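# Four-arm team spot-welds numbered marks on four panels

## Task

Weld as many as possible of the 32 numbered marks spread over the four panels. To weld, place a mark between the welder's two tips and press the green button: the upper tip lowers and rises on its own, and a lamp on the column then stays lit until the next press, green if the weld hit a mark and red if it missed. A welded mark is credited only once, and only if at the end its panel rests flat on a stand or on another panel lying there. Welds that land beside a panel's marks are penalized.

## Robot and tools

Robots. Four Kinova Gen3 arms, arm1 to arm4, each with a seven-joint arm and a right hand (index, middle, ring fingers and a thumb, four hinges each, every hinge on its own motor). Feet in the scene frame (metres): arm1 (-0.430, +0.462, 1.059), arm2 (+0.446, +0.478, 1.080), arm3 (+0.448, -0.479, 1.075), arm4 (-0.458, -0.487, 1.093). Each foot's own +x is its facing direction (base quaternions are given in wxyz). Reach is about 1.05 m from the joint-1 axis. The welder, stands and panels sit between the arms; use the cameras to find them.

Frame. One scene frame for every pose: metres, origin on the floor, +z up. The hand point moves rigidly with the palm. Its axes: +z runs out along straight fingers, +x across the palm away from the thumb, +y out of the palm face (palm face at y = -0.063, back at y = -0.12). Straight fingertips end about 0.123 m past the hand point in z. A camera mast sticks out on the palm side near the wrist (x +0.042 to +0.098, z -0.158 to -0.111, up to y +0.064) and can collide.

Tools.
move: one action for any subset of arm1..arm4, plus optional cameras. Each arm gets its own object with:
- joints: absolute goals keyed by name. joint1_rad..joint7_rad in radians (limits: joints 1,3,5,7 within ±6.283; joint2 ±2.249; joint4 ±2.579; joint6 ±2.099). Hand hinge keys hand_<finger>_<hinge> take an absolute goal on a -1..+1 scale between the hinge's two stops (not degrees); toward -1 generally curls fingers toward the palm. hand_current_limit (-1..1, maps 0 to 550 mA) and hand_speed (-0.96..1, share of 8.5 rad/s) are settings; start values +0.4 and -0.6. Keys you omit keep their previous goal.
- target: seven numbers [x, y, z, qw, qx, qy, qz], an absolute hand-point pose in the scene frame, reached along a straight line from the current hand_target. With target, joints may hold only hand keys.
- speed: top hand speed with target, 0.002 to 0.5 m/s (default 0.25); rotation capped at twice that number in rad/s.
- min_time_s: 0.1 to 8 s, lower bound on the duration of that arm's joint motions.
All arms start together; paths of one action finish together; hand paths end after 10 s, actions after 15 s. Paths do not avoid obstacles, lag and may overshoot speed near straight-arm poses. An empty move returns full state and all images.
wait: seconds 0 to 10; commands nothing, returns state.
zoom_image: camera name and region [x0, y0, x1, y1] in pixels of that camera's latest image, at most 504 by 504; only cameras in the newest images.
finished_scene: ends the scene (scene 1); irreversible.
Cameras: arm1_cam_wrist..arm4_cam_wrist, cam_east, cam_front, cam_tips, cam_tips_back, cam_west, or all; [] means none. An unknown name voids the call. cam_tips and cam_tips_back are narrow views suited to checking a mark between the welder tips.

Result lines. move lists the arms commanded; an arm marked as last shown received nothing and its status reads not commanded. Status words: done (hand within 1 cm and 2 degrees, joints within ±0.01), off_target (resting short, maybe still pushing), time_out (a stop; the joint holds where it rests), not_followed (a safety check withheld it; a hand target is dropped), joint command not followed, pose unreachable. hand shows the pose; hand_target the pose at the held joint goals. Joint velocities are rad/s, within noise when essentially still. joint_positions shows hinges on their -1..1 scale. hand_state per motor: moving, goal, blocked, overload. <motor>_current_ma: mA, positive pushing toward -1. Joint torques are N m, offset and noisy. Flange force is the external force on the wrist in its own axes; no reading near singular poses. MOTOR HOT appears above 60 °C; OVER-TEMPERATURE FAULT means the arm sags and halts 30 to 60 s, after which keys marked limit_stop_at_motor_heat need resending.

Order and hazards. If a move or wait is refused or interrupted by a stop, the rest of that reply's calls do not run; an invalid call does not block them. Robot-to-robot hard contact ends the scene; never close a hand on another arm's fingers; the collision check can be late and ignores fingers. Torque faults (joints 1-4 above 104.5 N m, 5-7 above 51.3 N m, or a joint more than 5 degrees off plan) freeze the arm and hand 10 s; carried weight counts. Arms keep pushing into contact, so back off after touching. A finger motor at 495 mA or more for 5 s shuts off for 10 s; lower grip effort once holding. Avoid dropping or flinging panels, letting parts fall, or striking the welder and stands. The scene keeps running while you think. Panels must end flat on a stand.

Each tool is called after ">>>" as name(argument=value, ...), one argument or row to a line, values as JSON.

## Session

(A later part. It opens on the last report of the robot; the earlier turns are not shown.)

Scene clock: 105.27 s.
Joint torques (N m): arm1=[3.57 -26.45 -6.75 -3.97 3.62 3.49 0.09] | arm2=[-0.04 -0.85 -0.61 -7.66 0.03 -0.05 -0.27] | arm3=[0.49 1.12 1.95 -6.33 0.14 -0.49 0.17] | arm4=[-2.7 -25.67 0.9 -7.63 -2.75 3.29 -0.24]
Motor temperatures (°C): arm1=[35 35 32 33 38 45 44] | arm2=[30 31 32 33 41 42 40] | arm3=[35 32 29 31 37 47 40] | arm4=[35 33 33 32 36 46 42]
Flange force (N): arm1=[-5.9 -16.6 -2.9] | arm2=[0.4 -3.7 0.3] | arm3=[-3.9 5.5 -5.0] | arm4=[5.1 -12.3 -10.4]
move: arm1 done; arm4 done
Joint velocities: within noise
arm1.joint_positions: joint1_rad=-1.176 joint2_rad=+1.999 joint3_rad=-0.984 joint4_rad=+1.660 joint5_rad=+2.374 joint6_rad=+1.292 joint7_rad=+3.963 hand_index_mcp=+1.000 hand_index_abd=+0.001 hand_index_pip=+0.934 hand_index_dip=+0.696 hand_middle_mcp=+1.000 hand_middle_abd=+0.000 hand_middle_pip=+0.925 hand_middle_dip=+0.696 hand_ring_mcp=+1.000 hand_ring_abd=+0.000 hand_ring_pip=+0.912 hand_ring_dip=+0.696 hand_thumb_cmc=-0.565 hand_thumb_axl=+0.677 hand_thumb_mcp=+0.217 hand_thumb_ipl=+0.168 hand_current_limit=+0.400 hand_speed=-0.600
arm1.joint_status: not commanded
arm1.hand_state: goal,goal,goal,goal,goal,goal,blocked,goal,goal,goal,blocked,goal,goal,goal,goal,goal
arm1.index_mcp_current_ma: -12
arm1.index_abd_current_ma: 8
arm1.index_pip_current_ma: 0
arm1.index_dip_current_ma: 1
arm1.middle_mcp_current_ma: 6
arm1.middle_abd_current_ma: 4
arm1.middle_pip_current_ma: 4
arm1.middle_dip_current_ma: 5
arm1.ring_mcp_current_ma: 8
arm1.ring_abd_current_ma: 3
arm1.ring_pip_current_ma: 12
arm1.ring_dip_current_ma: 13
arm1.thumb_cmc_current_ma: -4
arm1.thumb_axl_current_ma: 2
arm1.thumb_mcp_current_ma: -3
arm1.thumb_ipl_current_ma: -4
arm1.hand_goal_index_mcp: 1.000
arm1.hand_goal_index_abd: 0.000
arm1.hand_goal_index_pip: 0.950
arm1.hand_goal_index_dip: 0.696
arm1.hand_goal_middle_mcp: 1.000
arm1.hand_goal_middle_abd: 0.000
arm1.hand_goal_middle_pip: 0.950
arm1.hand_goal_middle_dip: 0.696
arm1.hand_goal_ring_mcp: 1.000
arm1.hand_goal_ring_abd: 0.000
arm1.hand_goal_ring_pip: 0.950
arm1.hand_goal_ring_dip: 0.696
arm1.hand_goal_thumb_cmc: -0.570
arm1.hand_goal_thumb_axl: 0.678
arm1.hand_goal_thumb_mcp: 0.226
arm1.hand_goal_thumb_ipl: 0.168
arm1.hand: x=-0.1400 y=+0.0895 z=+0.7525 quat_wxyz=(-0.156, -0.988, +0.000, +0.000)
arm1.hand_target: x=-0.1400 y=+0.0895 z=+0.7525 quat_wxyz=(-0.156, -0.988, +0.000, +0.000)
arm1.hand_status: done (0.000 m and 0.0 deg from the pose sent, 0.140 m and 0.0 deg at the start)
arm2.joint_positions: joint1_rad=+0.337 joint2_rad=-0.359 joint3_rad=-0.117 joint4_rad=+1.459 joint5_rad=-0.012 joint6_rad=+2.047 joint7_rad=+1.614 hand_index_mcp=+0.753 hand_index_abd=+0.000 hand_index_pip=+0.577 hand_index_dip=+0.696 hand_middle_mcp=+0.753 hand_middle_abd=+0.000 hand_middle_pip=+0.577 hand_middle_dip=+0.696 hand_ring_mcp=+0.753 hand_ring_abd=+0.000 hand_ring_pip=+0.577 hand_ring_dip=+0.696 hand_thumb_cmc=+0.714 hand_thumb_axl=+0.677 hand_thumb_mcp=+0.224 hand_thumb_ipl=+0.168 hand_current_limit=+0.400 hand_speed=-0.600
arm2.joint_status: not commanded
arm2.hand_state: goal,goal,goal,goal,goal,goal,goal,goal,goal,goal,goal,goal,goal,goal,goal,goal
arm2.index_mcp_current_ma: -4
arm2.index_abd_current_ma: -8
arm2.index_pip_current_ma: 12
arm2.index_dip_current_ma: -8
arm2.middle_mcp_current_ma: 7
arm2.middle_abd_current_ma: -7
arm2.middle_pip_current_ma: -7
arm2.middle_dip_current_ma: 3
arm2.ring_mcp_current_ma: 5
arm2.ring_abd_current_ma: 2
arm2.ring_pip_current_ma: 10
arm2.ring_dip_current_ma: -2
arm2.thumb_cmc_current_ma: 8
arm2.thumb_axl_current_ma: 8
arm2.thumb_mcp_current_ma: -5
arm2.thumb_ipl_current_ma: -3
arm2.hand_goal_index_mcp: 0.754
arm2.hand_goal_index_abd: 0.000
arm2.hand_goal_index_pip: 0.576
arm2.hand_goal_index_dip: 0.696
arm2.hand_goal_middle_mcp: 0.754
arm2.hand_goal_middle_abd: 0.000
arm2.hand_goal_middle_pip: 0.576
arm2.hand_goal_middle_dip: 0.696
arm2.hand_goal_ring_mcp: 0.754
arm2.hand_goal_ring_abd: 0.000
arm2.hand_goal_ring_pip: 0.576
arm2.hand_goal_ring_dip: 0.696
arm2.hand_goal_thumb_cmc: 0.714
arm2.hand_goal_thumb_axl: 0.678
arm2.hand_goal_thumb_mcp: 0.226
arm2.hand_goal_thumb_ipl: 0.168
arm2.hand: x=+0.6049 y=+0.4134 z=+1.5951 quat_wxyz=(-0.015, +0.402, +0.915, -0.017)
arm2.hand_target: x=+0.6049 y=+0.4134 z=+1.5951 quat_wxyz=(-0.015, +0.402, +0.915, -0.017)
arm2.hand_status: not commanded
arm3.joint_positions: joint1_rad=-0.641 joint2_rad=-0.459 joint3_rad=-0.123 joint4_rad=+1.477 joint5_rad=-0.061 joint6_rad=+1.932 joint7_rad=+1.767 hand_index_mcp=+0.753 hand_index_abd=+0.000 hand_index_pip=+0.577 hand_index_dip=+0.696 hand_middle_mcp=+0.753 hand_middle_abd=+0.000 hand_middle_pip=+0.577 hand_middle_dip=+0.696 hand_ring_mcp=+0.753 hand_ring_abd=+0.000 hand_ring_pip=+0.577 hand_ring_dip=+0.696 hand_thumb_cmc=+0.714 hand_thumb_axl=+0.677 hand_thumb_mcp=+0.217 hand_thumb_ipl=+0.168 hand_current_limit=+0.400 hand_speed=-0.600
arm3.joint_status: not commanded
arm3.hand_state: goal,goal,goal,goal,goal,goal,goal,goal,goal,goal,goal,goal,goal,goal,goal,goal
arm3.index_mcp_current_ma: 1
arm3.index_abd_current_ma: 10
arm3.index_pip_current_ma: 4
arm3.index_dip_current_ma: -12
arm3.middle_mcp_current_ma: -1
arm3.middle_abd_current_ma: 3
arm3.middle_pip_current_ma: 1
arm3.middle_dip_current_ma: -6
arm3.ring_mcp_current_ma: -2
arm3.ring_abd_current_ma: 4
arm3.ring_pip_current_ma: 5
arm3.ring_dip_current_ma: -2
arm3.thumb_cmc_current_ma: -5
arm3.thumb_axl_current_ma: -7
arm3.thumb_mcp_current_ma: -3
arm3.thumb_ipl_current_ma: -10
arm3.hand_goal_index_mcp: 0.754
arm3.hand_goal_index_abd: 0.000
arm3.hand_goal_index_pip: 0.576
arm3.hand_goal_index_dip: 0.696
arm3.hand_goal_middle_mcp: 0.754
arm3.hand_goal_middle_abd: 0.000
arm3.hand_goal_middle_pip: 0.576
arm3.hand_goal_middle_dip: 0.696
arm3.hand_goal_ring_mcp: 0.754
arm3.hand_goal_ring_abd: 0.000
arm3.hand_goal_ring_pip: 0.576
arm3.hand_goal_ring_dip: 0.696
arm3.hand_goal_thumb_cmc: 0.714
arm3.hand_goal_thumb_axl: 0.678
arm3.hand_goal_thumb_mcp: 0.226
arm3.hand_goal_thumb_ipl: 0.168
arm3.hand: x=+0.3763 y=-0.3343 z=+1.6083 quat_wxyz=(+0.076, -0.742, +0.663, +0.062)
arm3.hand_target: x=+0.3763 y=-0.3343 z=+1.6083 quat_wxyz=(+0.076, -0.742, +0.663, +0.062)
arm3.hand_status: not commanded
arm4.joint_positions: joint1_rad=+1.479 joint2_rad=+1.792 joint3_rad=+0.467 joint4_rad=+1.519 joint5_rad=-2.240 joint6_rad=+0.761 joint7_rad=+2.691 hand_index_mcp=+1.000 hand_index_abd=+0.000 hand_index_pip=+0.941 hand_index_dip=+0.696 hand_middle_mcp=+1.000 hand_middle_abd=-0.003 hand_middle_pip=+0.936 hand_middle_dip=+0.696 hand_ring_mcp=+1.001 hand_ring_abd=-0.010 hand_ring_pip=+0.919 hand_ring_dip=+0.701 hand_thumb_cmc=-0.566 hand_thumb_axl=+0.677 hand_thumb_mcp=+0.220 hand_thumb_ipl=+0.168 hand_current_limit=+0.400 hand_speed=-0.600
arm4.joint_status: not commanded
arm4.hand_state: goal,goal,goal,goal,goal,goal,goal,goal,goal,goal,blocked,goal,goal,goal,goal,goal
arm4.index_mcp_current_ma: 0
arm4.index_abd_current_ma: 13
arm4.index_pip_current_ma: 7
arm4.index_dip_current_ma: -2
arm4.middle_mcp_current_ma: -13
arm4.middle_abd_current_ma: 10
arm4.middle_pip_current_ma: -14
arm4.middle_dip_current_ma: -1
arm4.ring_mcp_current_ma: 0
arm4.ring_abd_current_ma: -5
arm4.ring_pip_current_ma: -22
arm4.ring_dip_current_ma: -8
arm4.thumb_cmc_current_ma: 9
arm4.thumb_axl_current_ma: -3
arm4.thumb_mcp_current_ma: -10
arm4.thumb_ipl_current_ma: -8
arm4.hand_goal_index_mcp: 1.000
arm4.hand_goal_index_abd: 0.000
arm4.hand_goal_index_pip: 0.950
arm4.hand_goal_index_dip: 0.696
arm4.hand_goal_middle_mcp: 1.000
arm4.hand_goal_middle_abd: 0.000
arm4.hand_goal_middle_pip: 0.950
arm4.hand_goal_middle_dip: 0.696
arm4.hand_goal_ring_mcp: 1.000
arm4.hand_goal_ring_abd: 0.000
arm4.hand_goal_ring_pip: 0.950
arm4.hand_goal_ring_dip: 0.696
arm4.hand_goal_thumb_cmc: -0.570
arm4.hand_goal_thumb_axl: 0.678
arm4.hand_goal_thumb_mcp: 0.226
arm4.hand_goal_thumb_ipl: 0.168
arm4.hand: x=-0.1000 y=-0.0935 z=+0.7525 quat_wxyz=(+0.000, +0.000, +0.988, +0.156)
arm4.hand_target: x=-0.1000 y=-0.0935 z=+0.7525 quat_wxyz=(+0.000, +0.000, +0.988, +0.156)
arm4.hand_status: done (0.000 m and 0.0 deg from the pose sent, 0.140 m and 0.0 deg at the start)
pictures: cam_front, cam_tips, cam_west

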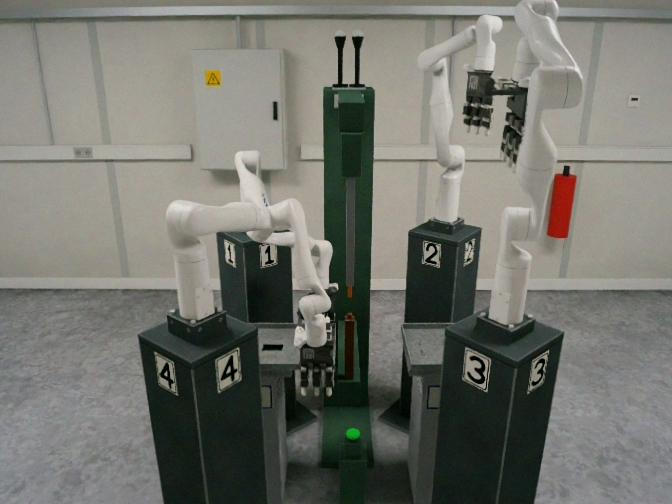

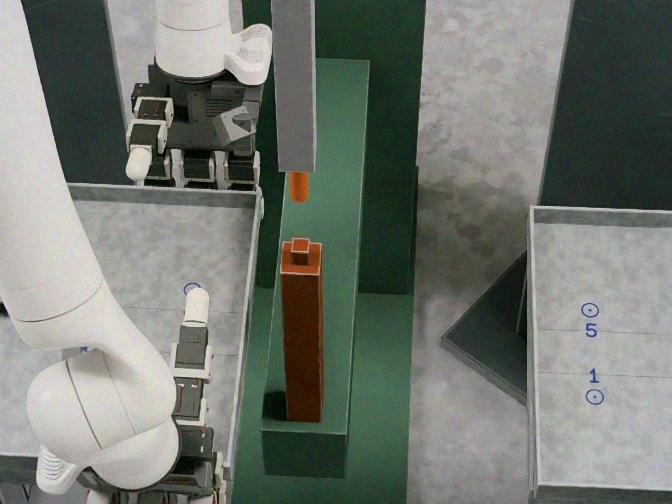

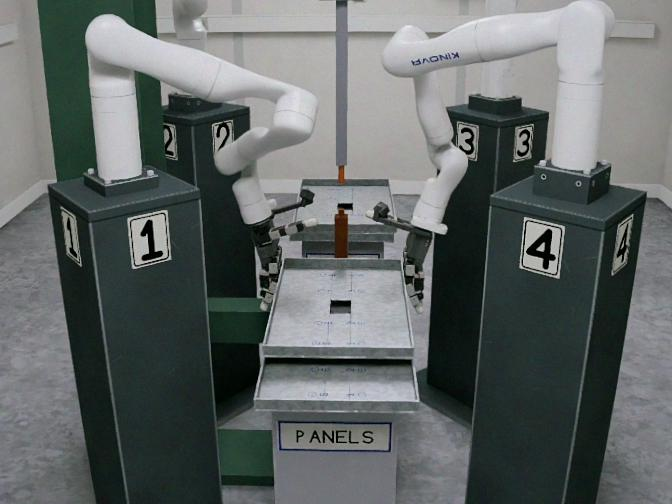

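>>> move(
  arm1={"target":[-0.14,0.0995,0.7525,0.1564,0.9877,0,0],"speed":0.06},
  arm4={"target":[-0.10,-0.1045,0.7525,0,0,0.9877,0.1564],"speed":0.06},
)

>>> move(
  arm1={"target":[-0.332,0.0995,0.7525,0.1564,0.9877,0,0],"speed":0.15},
  arm4={"target":[-0.286,-0.1045,0.7525,0,0,0.9877,0.1564],"speed":0.15},
  cameras=["cam_tips","arm1_cam_wrist","arm4_cam_wrist"],
)

Scene clock: 109.23 s.
Joint torques (N m): arm1=[-0.77 -17.82 -7.31 1.91 0.68 0.64 0.03] | arm2=[0.04 -0.97 -0.58 -7.66 0.01 -0.06 -0.34] | arm3=[0.45 1.04 1.93 -6.32 0.1 -0.57 0.22] | arm4=[0.26 -18.93 3.24 0.13 -0.55 0.7 0.06]
Motor temperatures (°C): arm1=[35 35 32 33 38 45 44] | arm2=[30 31 32 33 41 42 40] | arm3=[35 32 29 31 37 47 40] | arm4=[35 33 33 32 36 46 42]
Flange force (N): arm1=[-7.3 -3.5 0.1] | arm2=[0.2 -3.9 0.1] | arm3=[-4.1 5.6 -5.4] | arm4=[1.1 -1.3 -0.9]
move: arm1 done; arm4 done
Joint velocities: within noise
arm1.joint_positions: joint1_rad=-1.187 joint2_rad=+2.008 joint3_rad=-0.986 joint4_rad=+1.675 joint5_rad=+2.382 joint6_rad=+1.310 joint7_rad=+3.941 hand_index_mcp=+0.995 hand_index_abd=+0.000 hand_index_pip=+0.934 hand_index_dip=+0.696 hand_middle_mcp=+0.995 hand_middle_abd=+0.000 hand_middle_pip=+0.928 hand_middle_dip=+0.696 hand_ring_mcp=+0.993 hand_ring_abd=+0.000 hand_ring_pip=+0.921 hand_ring_dip=+0.696 hand_thumb_cmc=-0.560 hand_thumb_axl=+0.677 hand_thumb_mcp=+0.217 hand_thumb_ipl=+0.168 hand_current_limit=+0.400 hand_speed=-0.600
arm1.joint_status: not commanded
arm1.hand_state: goal,goal,goal,goal,goal,goal,blocked,goal,goal,goal,blocked,goal,goal,goal,goal,goal
arm1.index_mcp_current_ma: -1
arm1.index_abd_current_ma: 12
arm1.index_pip_current_ma: 9
arm1.index_dip_current_ma: 3
arm1.middle_mcp_current_ma: -1
arm1.middle_abd_current_ma: 3
arm1.middle_pip_current_ma: -9
arm1.middle_dip_current_ma: 8
arm1.ring_mcp_current_ma: 6
arm1.ring_abd_current_ma: 10
arm1.ring_pip_current_ma: 11
arm1.ring_dip_current_ma: 8
arm1.thumb_cmc_current_ma: 4
arm1.thumb_axl_current_ma: -1
arm1.thumb_mcp_current_ma: 0
arm1.thumb_ipl_current_ma: -1
arm1.hand_goal_index_mcp: 1.000
arm1.hand_goal_index_abd: 0.000
arm1.hand_goal_index_pip: 0.950
arm1.hand_goal_index_dip: 0.696
arm1.hand_goal_middle_mcp: 1.000
arm1.hand_goal_middle_abd: 0.000
arm1.hand_goal_middle_pip: 0.950
arm1.hand_goal_middle_dip: 0.696
arm1.hand_goal_ring_mcp: 1.000
arm1.hand_goal_ring_abd: 0.000
arm1.hand_goal_ring_pip: 0.950
arm1.hand_goal_ring_dip: 0.696
arm1.hand_goal_thumb_cmc: -0.570
arm1.hand_goal_thumb_axl: 0.678
arm1.hand_goal_thumb_mcp: 0.226
arm1.hand_goal_thumb_ipl: 0.168
arm1.hand: x=-0.1400 y=+0.0995 z=+0.7525 quat_wxyz=(-0.156, -0.988, +0.000, +0.000)
arm1.hand_target: x=-0.1400 y=+0.0995 z=+0.7525 quat_wxyz=(-0.156, -0.988, +0.000, +0.000)
arm1.hand_status: done (0.000 m and 0.0 deg from the pose sent, 0.010 m and 0.0 deg at the start)
arm2, arm3: as last shown
arm2.index_mcp_current_ma: -12
arm2.index_abd_current_ma: 1
arm2.index_pip_current_ma: 10
arm2.index_dip_current_ma: -5
arm2.middle_mcp_current_ma: 9
arm2.middle_abd_current_ma: -4
arm2.middle_pip_current_ma: 1
arm2.middle_dip_current_ma: -2
arm2.ring_mcp_current_ma: 1
arm2.ring_abd_current_ma: 3
arm2.ring_pip_current_ma: 9
arm2.ring_dip_current_ma: 1
arm2.thumb_cmc_current_ma: 7
arm2.thumb_axl_current_ma: 6
arm2.thumb_mcp_current_ma: -2
arm2.thumb_ipl_current_ma: -2
arm3.index_abd_current_ma: 3
arm3.index_pip_current_ma: 6
arm3.index_dip_current_ma: -16
arm3.middle_mcp_current_ma: 8
arm3.middle_abd_current_ma: -1
arm3.middle_pip_current_ma: 5
arm3.middle_dip_current_ma: -4
arm3.ring_mcp_current_ma: -4
arm3.ring_abd_current_ma: 5
arm3.ring_pip_current_ma: 3
arm3.ring_dip_current_ma: -3
arm3.thumb_cmc_current_ma: -1
arm3.thumb_axl_current_ma: -8
arm3.thumb_mcp_current_ma: -12
arm3.thumb_ipl_current_ma: -8
arm4.joint_positions: joint1_rad=+1.490 joint2_rad=+1.798 joint3_rad=+0.474 joint4_rad=+1.537 joint5_rad=-2.253 joint6_rad=+0.782 joint7_rad=+2.717 hand_index_mcp=+0.994 hand_index_abd=+0.002 hand_index_pip=+0.941 hand_index_dip=+0.696 hand_middle_mcp=+0.997 hand_middle_abd=-0.003 hand_middle_pip=+0.937 hand_middle_dip=+0.696 hand_ring_mcp=+0.996 hand_ring_abd=-0.010 hand_ring_pip=+0.934 hand_ring_dip=+0.696 hand_thumb_cmc=-0.566 hand_thumb_axl=+0.677 hand_thumb_mcp=+0.220 hand_thumb_ipl=+0.168 hand_current_limit=+0.400 hand_speed=-0.600
arm4.joint_status: not commanded
arm4.hand_state: goal,goal,goal,goal,goal,goal,goal,goal,goal,goal,goal,goal,goal,goal,goal,goal
arm4.index_mcp_current_ma: -4
arm4.index_abd_current_ma: 7
arm4.index_pip_current_ma: 6
arm4.index_dip_current_ma: 6
arm4.middle_mcp_current_ma: 2
arm4.middle_abd_current_ma: 7
arm4.middle_pip_current_ma: -9
arm4.middle_dip_current_ma: 1
arm4.ring_mcp_current_ma: 4
arm4.ring_abd_current_ma: 6
arm4.ring_pip_current_ma: -14
arm4.ring_dip_current_ma: 10
arm4.thumb_cmc_current_ma: 2
arm4.thumb_axl_current_ma: -4
arm4.thumb_mcp_current_ma: -4
arm4.thumb_ipl_current_ma: -7
arm4.hand_goal_index_mcp: 1.000
arm4.hand_goal_index_abd: 0.000
arm4.hand_goal_index_pip: 0.950
arm4.hand_goal_index_dip: 0.696
arm4.hand_goal_middle_mcp: 1.000
arm4.hand_goal_middle_abd: 0.000
arm4.hand_goal_middle_pip: 0.950
arm4.hand_goal_middle_dip: 0.696
arm4.hand_goal_ring_mcp: 1.000
arm4.hand_goal_ring_abd: 0.000
arm4.hand_goal_ring_pip: 0.950
arm4.hand_goal_ring_dip: 0.696
arm4.hand_goal_thumb_cmc: -0.570
arm4.hand_goal_thumb_axl: 0.678
arm4.hand_goal_thumb_mcp: 0.226
arm4.hand_goal_thumb_ipl: 0.168
arm4.hand: x=-0.1000 y=-0.1045 z=+0.7525 quat_wxyz=(+0.000, +0.000, +0.988, +0.156)
arm4.hand_target: x=-0.1000 y=-0.1045 z=+0.7525 quat_wxyz=(+0.000, +0.000, +0.988, +0.156)
arm4.hand_status: done (0.000 m and 0.0 deg from the pose sent, 0.011 m and 0.0 deg at the start)
pictures: none

Scene clock: 111.10 s.
Joint torques (N m): arm1=[-0.77 -15.13 -5.33 3.5 0.62 0.69 0.07] | arm2=[-0.05 -0.94 -0.56 -7.64 0.02 -0.03 -0.28] | arm3=[0.56 1.04 1.91 -6.33 0.05 -0.53 0.21] | arm4=[0.28 -15.59 1.98 2.87 -0.35 0.76 0.07]
Motor temperatures (°C): arm1=[35 35 32 33 38 45 44] | arm2=[30 31 32 33 41 42 40] | arm3=[35 32 29 31 37 47 40] | arm4=[35 33 33 32 36 46 42]
Flange force (N): arm1=[-5.1 -6.4 -0.8] | arm2=[0.2 -3.6 0.2] | arm3=[-4.0 5.4 -5.2] | arm4=[0.6 -2.2 -1.4]
move: arm1 done; arm4 done
Joint velocities: within noise
arm1.joint_positions: joint1_rad=-0.750 joint2_rad=+1.971 joint3_rad=-0.627 joint4_rad=+2.013 joint5_rad=+2.697 joint6_rad=+1.270 joint7_rad=+3.841 hand_index_mcp=+0.995 hand_index_abd=+0.008 hand_index_pip=+0.934 hand_index_dip=+0.696 hand_middle_mcp=+0.995 hand_middle_abd=+0.008 hand_middle_pip=+0.928 hand_middle_dip=+0.696 hand_ring_mcp=+0.993 hand_ring_abd=+0.004 hand_ring_pip=+0.921 hand_ring_dip=+0.696 hand_thumb_cmc=-0.561 hand_thumb_axl=+0.677 hand_thumb_mcp=+0.217 hand_thumb_ipl=+0.168 hand_current_limit=+0.400 hand_speed=-0.600
arm1.joint_status: not commanded
arm1.hand_state: goal,goal,goal,goal,goal,goal,blocked,goal,goal,goal,blocked,goal,goal,goal,goal,goal
arm1.index_mcp_current_ma: -12
arm1.index_abd_current_ma: 9
arm1.index_pip_current_ma: 9
arm1.index_dip_current_ma: 4
arm1.middle_mcp_current_ma: 1
arm1.middle_abd_current_ma: 0
arm1.middle_pip_current_ma: 1
arm1.middle_dip_current_ma: 3
arm1.ring_mcp_current_ma: -4
arm1.ring_abd_current_ma: 12
arm1.ring_pip_current_ma: 12
arm1.ring_dip_current_ma: 9
arm1.thumb_cmc_current_ma: -2
arm1.thumb_axl_current_ma: 1
arm1.thumb_mcp_current_ma: -1
arm1.thumb_ipl_current_ma: -7
arm1.hand_goal_index_mcp: 1.000
arm1.hand_goal_index_abd: 0.000
arm1.hand_goal_index_pip: 0.950
arm1.hand_goal_index_dip: 0.696
arm1.hand_goal_middle_mcp: 1.000
arm1.hand_goal_middle_abd: 0.000
arm1.hand_goal_middle_pip: 0.950
arm1.hand_goal_middle_dip: 0.696
arm1.hand_goal_ring_mcp: 1.000
arm1.hand_goal_ring_abd: 0.000
arm1.hand_goal_ring_pip: 0.950
arm1.hand_goal_ring_dip: 0.696
arm1.hand_goal_thumb_cmc: -0.570
arm1.hand_goal_thumb_axl: 0.678
arm1.hand_goal_thumb_mcp: 0.226
arm1.hand_goal_thumb_ipl: 0.168
arm1.hand: x=-0.3320 y=+0.0995 z=+0.7525 quat_wxyz=(-0.156, -0.988, +0.000, +0.000)
arm1.hand_target: x=-0.3320 y=+0.0995 z=+0.7525 quat_wxyz=(-0.156, -0.988, +0.000, +0.000)
arm1.hand_status: done (0.000 m and 0.0 deg from the pose sent, 0.192 m and 0.0 deg at the start)
arm2, arm3: as last shown
arm2.index_mcp_current_ma: -9
arm2.index_abd_current_ma: -5
arm2.index_pip_current_ma: 12
arm2.index_dip_current_ma: -1
arm2.middle_mcp_current_ma: 7
arm2.middle_abd_current_ma: -3
arm2.middle_pip_current_ma: -2
arm2.middle_dip_current_ma: -4
arm2.ring_mcp_current_ma: 2
arm2.ring_abd_current_ma: -1
arm2.ring_pip_current_ma: 7
arm2.ring_dip_current_ma: 4
arm2.thumb_cmc_current_ma: 8
arm2.thumb_axl_current_ma: 5
arm2.thumb_mcp_current_ma: 0
arm2.thumb_ipl_current_ma: -3
arm3.index_mcp_current_ma: 0
arm3.index_abd_current_ma: 7
arm3.index_pip_current_ma: 13
arm3.index_dip_current_ma: -3
arm3.middle_mcp_current_ma: 4
arm3.middle_abd_current_ma: -2
arm3.middle_pip_current_ma: 6
arm3.middle_dip_current_ma: -7
arm3.ring_mcp_current_ma: 0
arm3.ring_abd_current_ma: 6
arm3.ring_pip_current_ma: -1
arm3.ring_dip_current_ma: 0
arm3.thumb_cmc_current_ma: 1
arm3.thumb_axl_current_ma: -6
arm3.thumb_mcp_current_ma: -3
arm3.thumb_ipl_current_ma: -5
arm4.joint_positions: joint1_rad=+1.116 joint2_rad=+1.849 joint3_rad=+0.270 joint4_rad=+1.877 joint5_rad=-2.788 joint6_rad=+0.952 joint7_rad=+2.971 hand_index_mcp=+0.994 hand_index_abd=+0.000 hand_index_pip=+0.941 hand_index_dip=+0.696 hand_middle_mcp=+0.997 hand_middle_abd=-0.003 hand_middle_pip=+0.937 hand_middle_dip=+0.696 hand_ring_mcp=+0.996 hand_ring_abd=-0.010 hand_ring_pip=+0.935 hand_ring_dip=+0.696 hand_thumb_cmc=-0.572 hand_thumb_axl=+0.677 hand_thumb_mcp=+0.220 hand_thumb_ipl=+0.168 hand_current_limit=+0.400 hand_speed=-0.600
arm4.joint_status: not commanded
arm4.hand_state: goal,goal,goal,goal,goal,goal,goal,goal,goal,goal,goal,goal,goal,goal,goal,goal
arm4.index_mcp_current_ma: -5
arm4.index_abd_current_ma: 1
arm4.index_pip_current_ma: 10
arm4.index_dip_current_ma: 4
arm4.middle_mcp_current_ma: -15
arm4.middle_abd_current_ma: 0
arm4.middle_pip_current_ma: -15
arm4.middle_dip_current_ma: -6
arm4.ring_mcp_current_ma: -3
arm4.ring_abd_current_ma: 9
arm4.ring_pip_current_ma: -11
arm4.ring_dip_current_ma: 11
arm4.thumb_cmc_current_ma: 11
arm4.thumb_axl_current_ma: 9
arm4.thumb_mcp_current_ma: 1
arm4.thumb_ipl_current_ma: 4
arm4.hand_goal_index_mcp: 1.000
arm4.hand_goal_index_abd: 0.000
arm4.hand_goal_index_pip: 0.950
arm4.hand_goal_index_dip: 0.696
arm4.hand_goal_middle_mcp: 1.000
arm4.hand_goal_middle_abd: 0.000
arm4.hand_goal_middle_pip: 0.950
arm4.hand_goal_middle_dip: 0.696
arm4.hand_goal_ring_mcp: 1.000
arm4.hand_goal_ring_abd: 0.000
arm4.hand_goal_ring_pip: 0.950
arm4.hand_goal_ring_dip: 0.696
arm4.hand_goal_thumb_cmc: -0.570
arm4.hand_goal_thumb_axl: 0.678
arm4.hand_goal_thumb_mcp: 0.226
arm4.hand_goal_thumb_ipl: 0.168
arm4.hand: x=-0.2860 y=-0.1045 z=+0.7525 quat_wxyz=(+0.000, +0.000, +0.988, +0.156)
arm4.hand_target: x=-0.2860 y=-0.1045 z=+0.7525 quat_wxyz=(+0.000, +0.000, +0.988, +0.156)
arm4.hand_status: done (0.000 m and 0.0 deg from the pose sent, 0.186 m and 0.0 deg at the start)
pictures: arm1_cam_wrist, arm4_cam_wrist, cam_tips
arm1_cam_wrist: T_world_to_cam=[[-0.79714, -0.58681, 0.14221, -0.27554], [-0.43373, 0.72036, 0.54126, -0.6671], [-0.42006, 0.36978, -0.82874, 0.57243]] pos_world=[-0.26853, 0.10719, 0.87465]
arm4_cam_wrist: T_world_to_cam=[[0.75199, 0.63417, 0.1798, 0.18255], [0.47318, -0.70924, 0.52257, -0.37613], [0.45892, -0.30789, -0.83342, 0.8527]] pos_world=[-0.35063, -0.11999, 0.87439]

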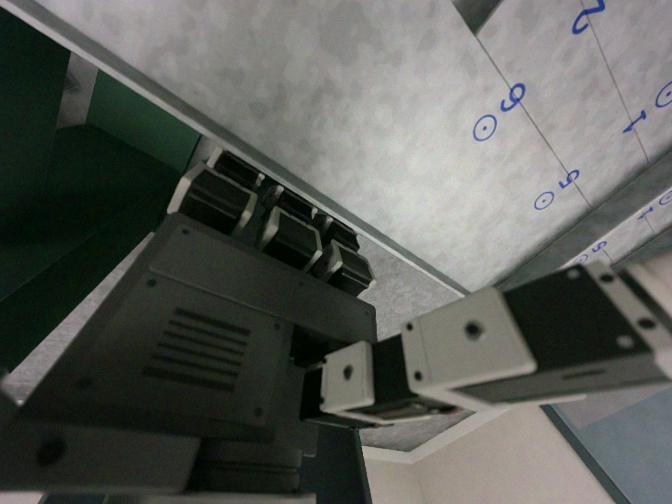

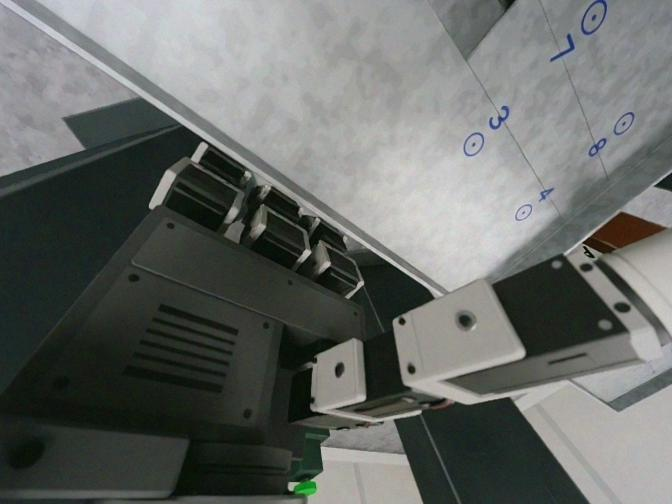

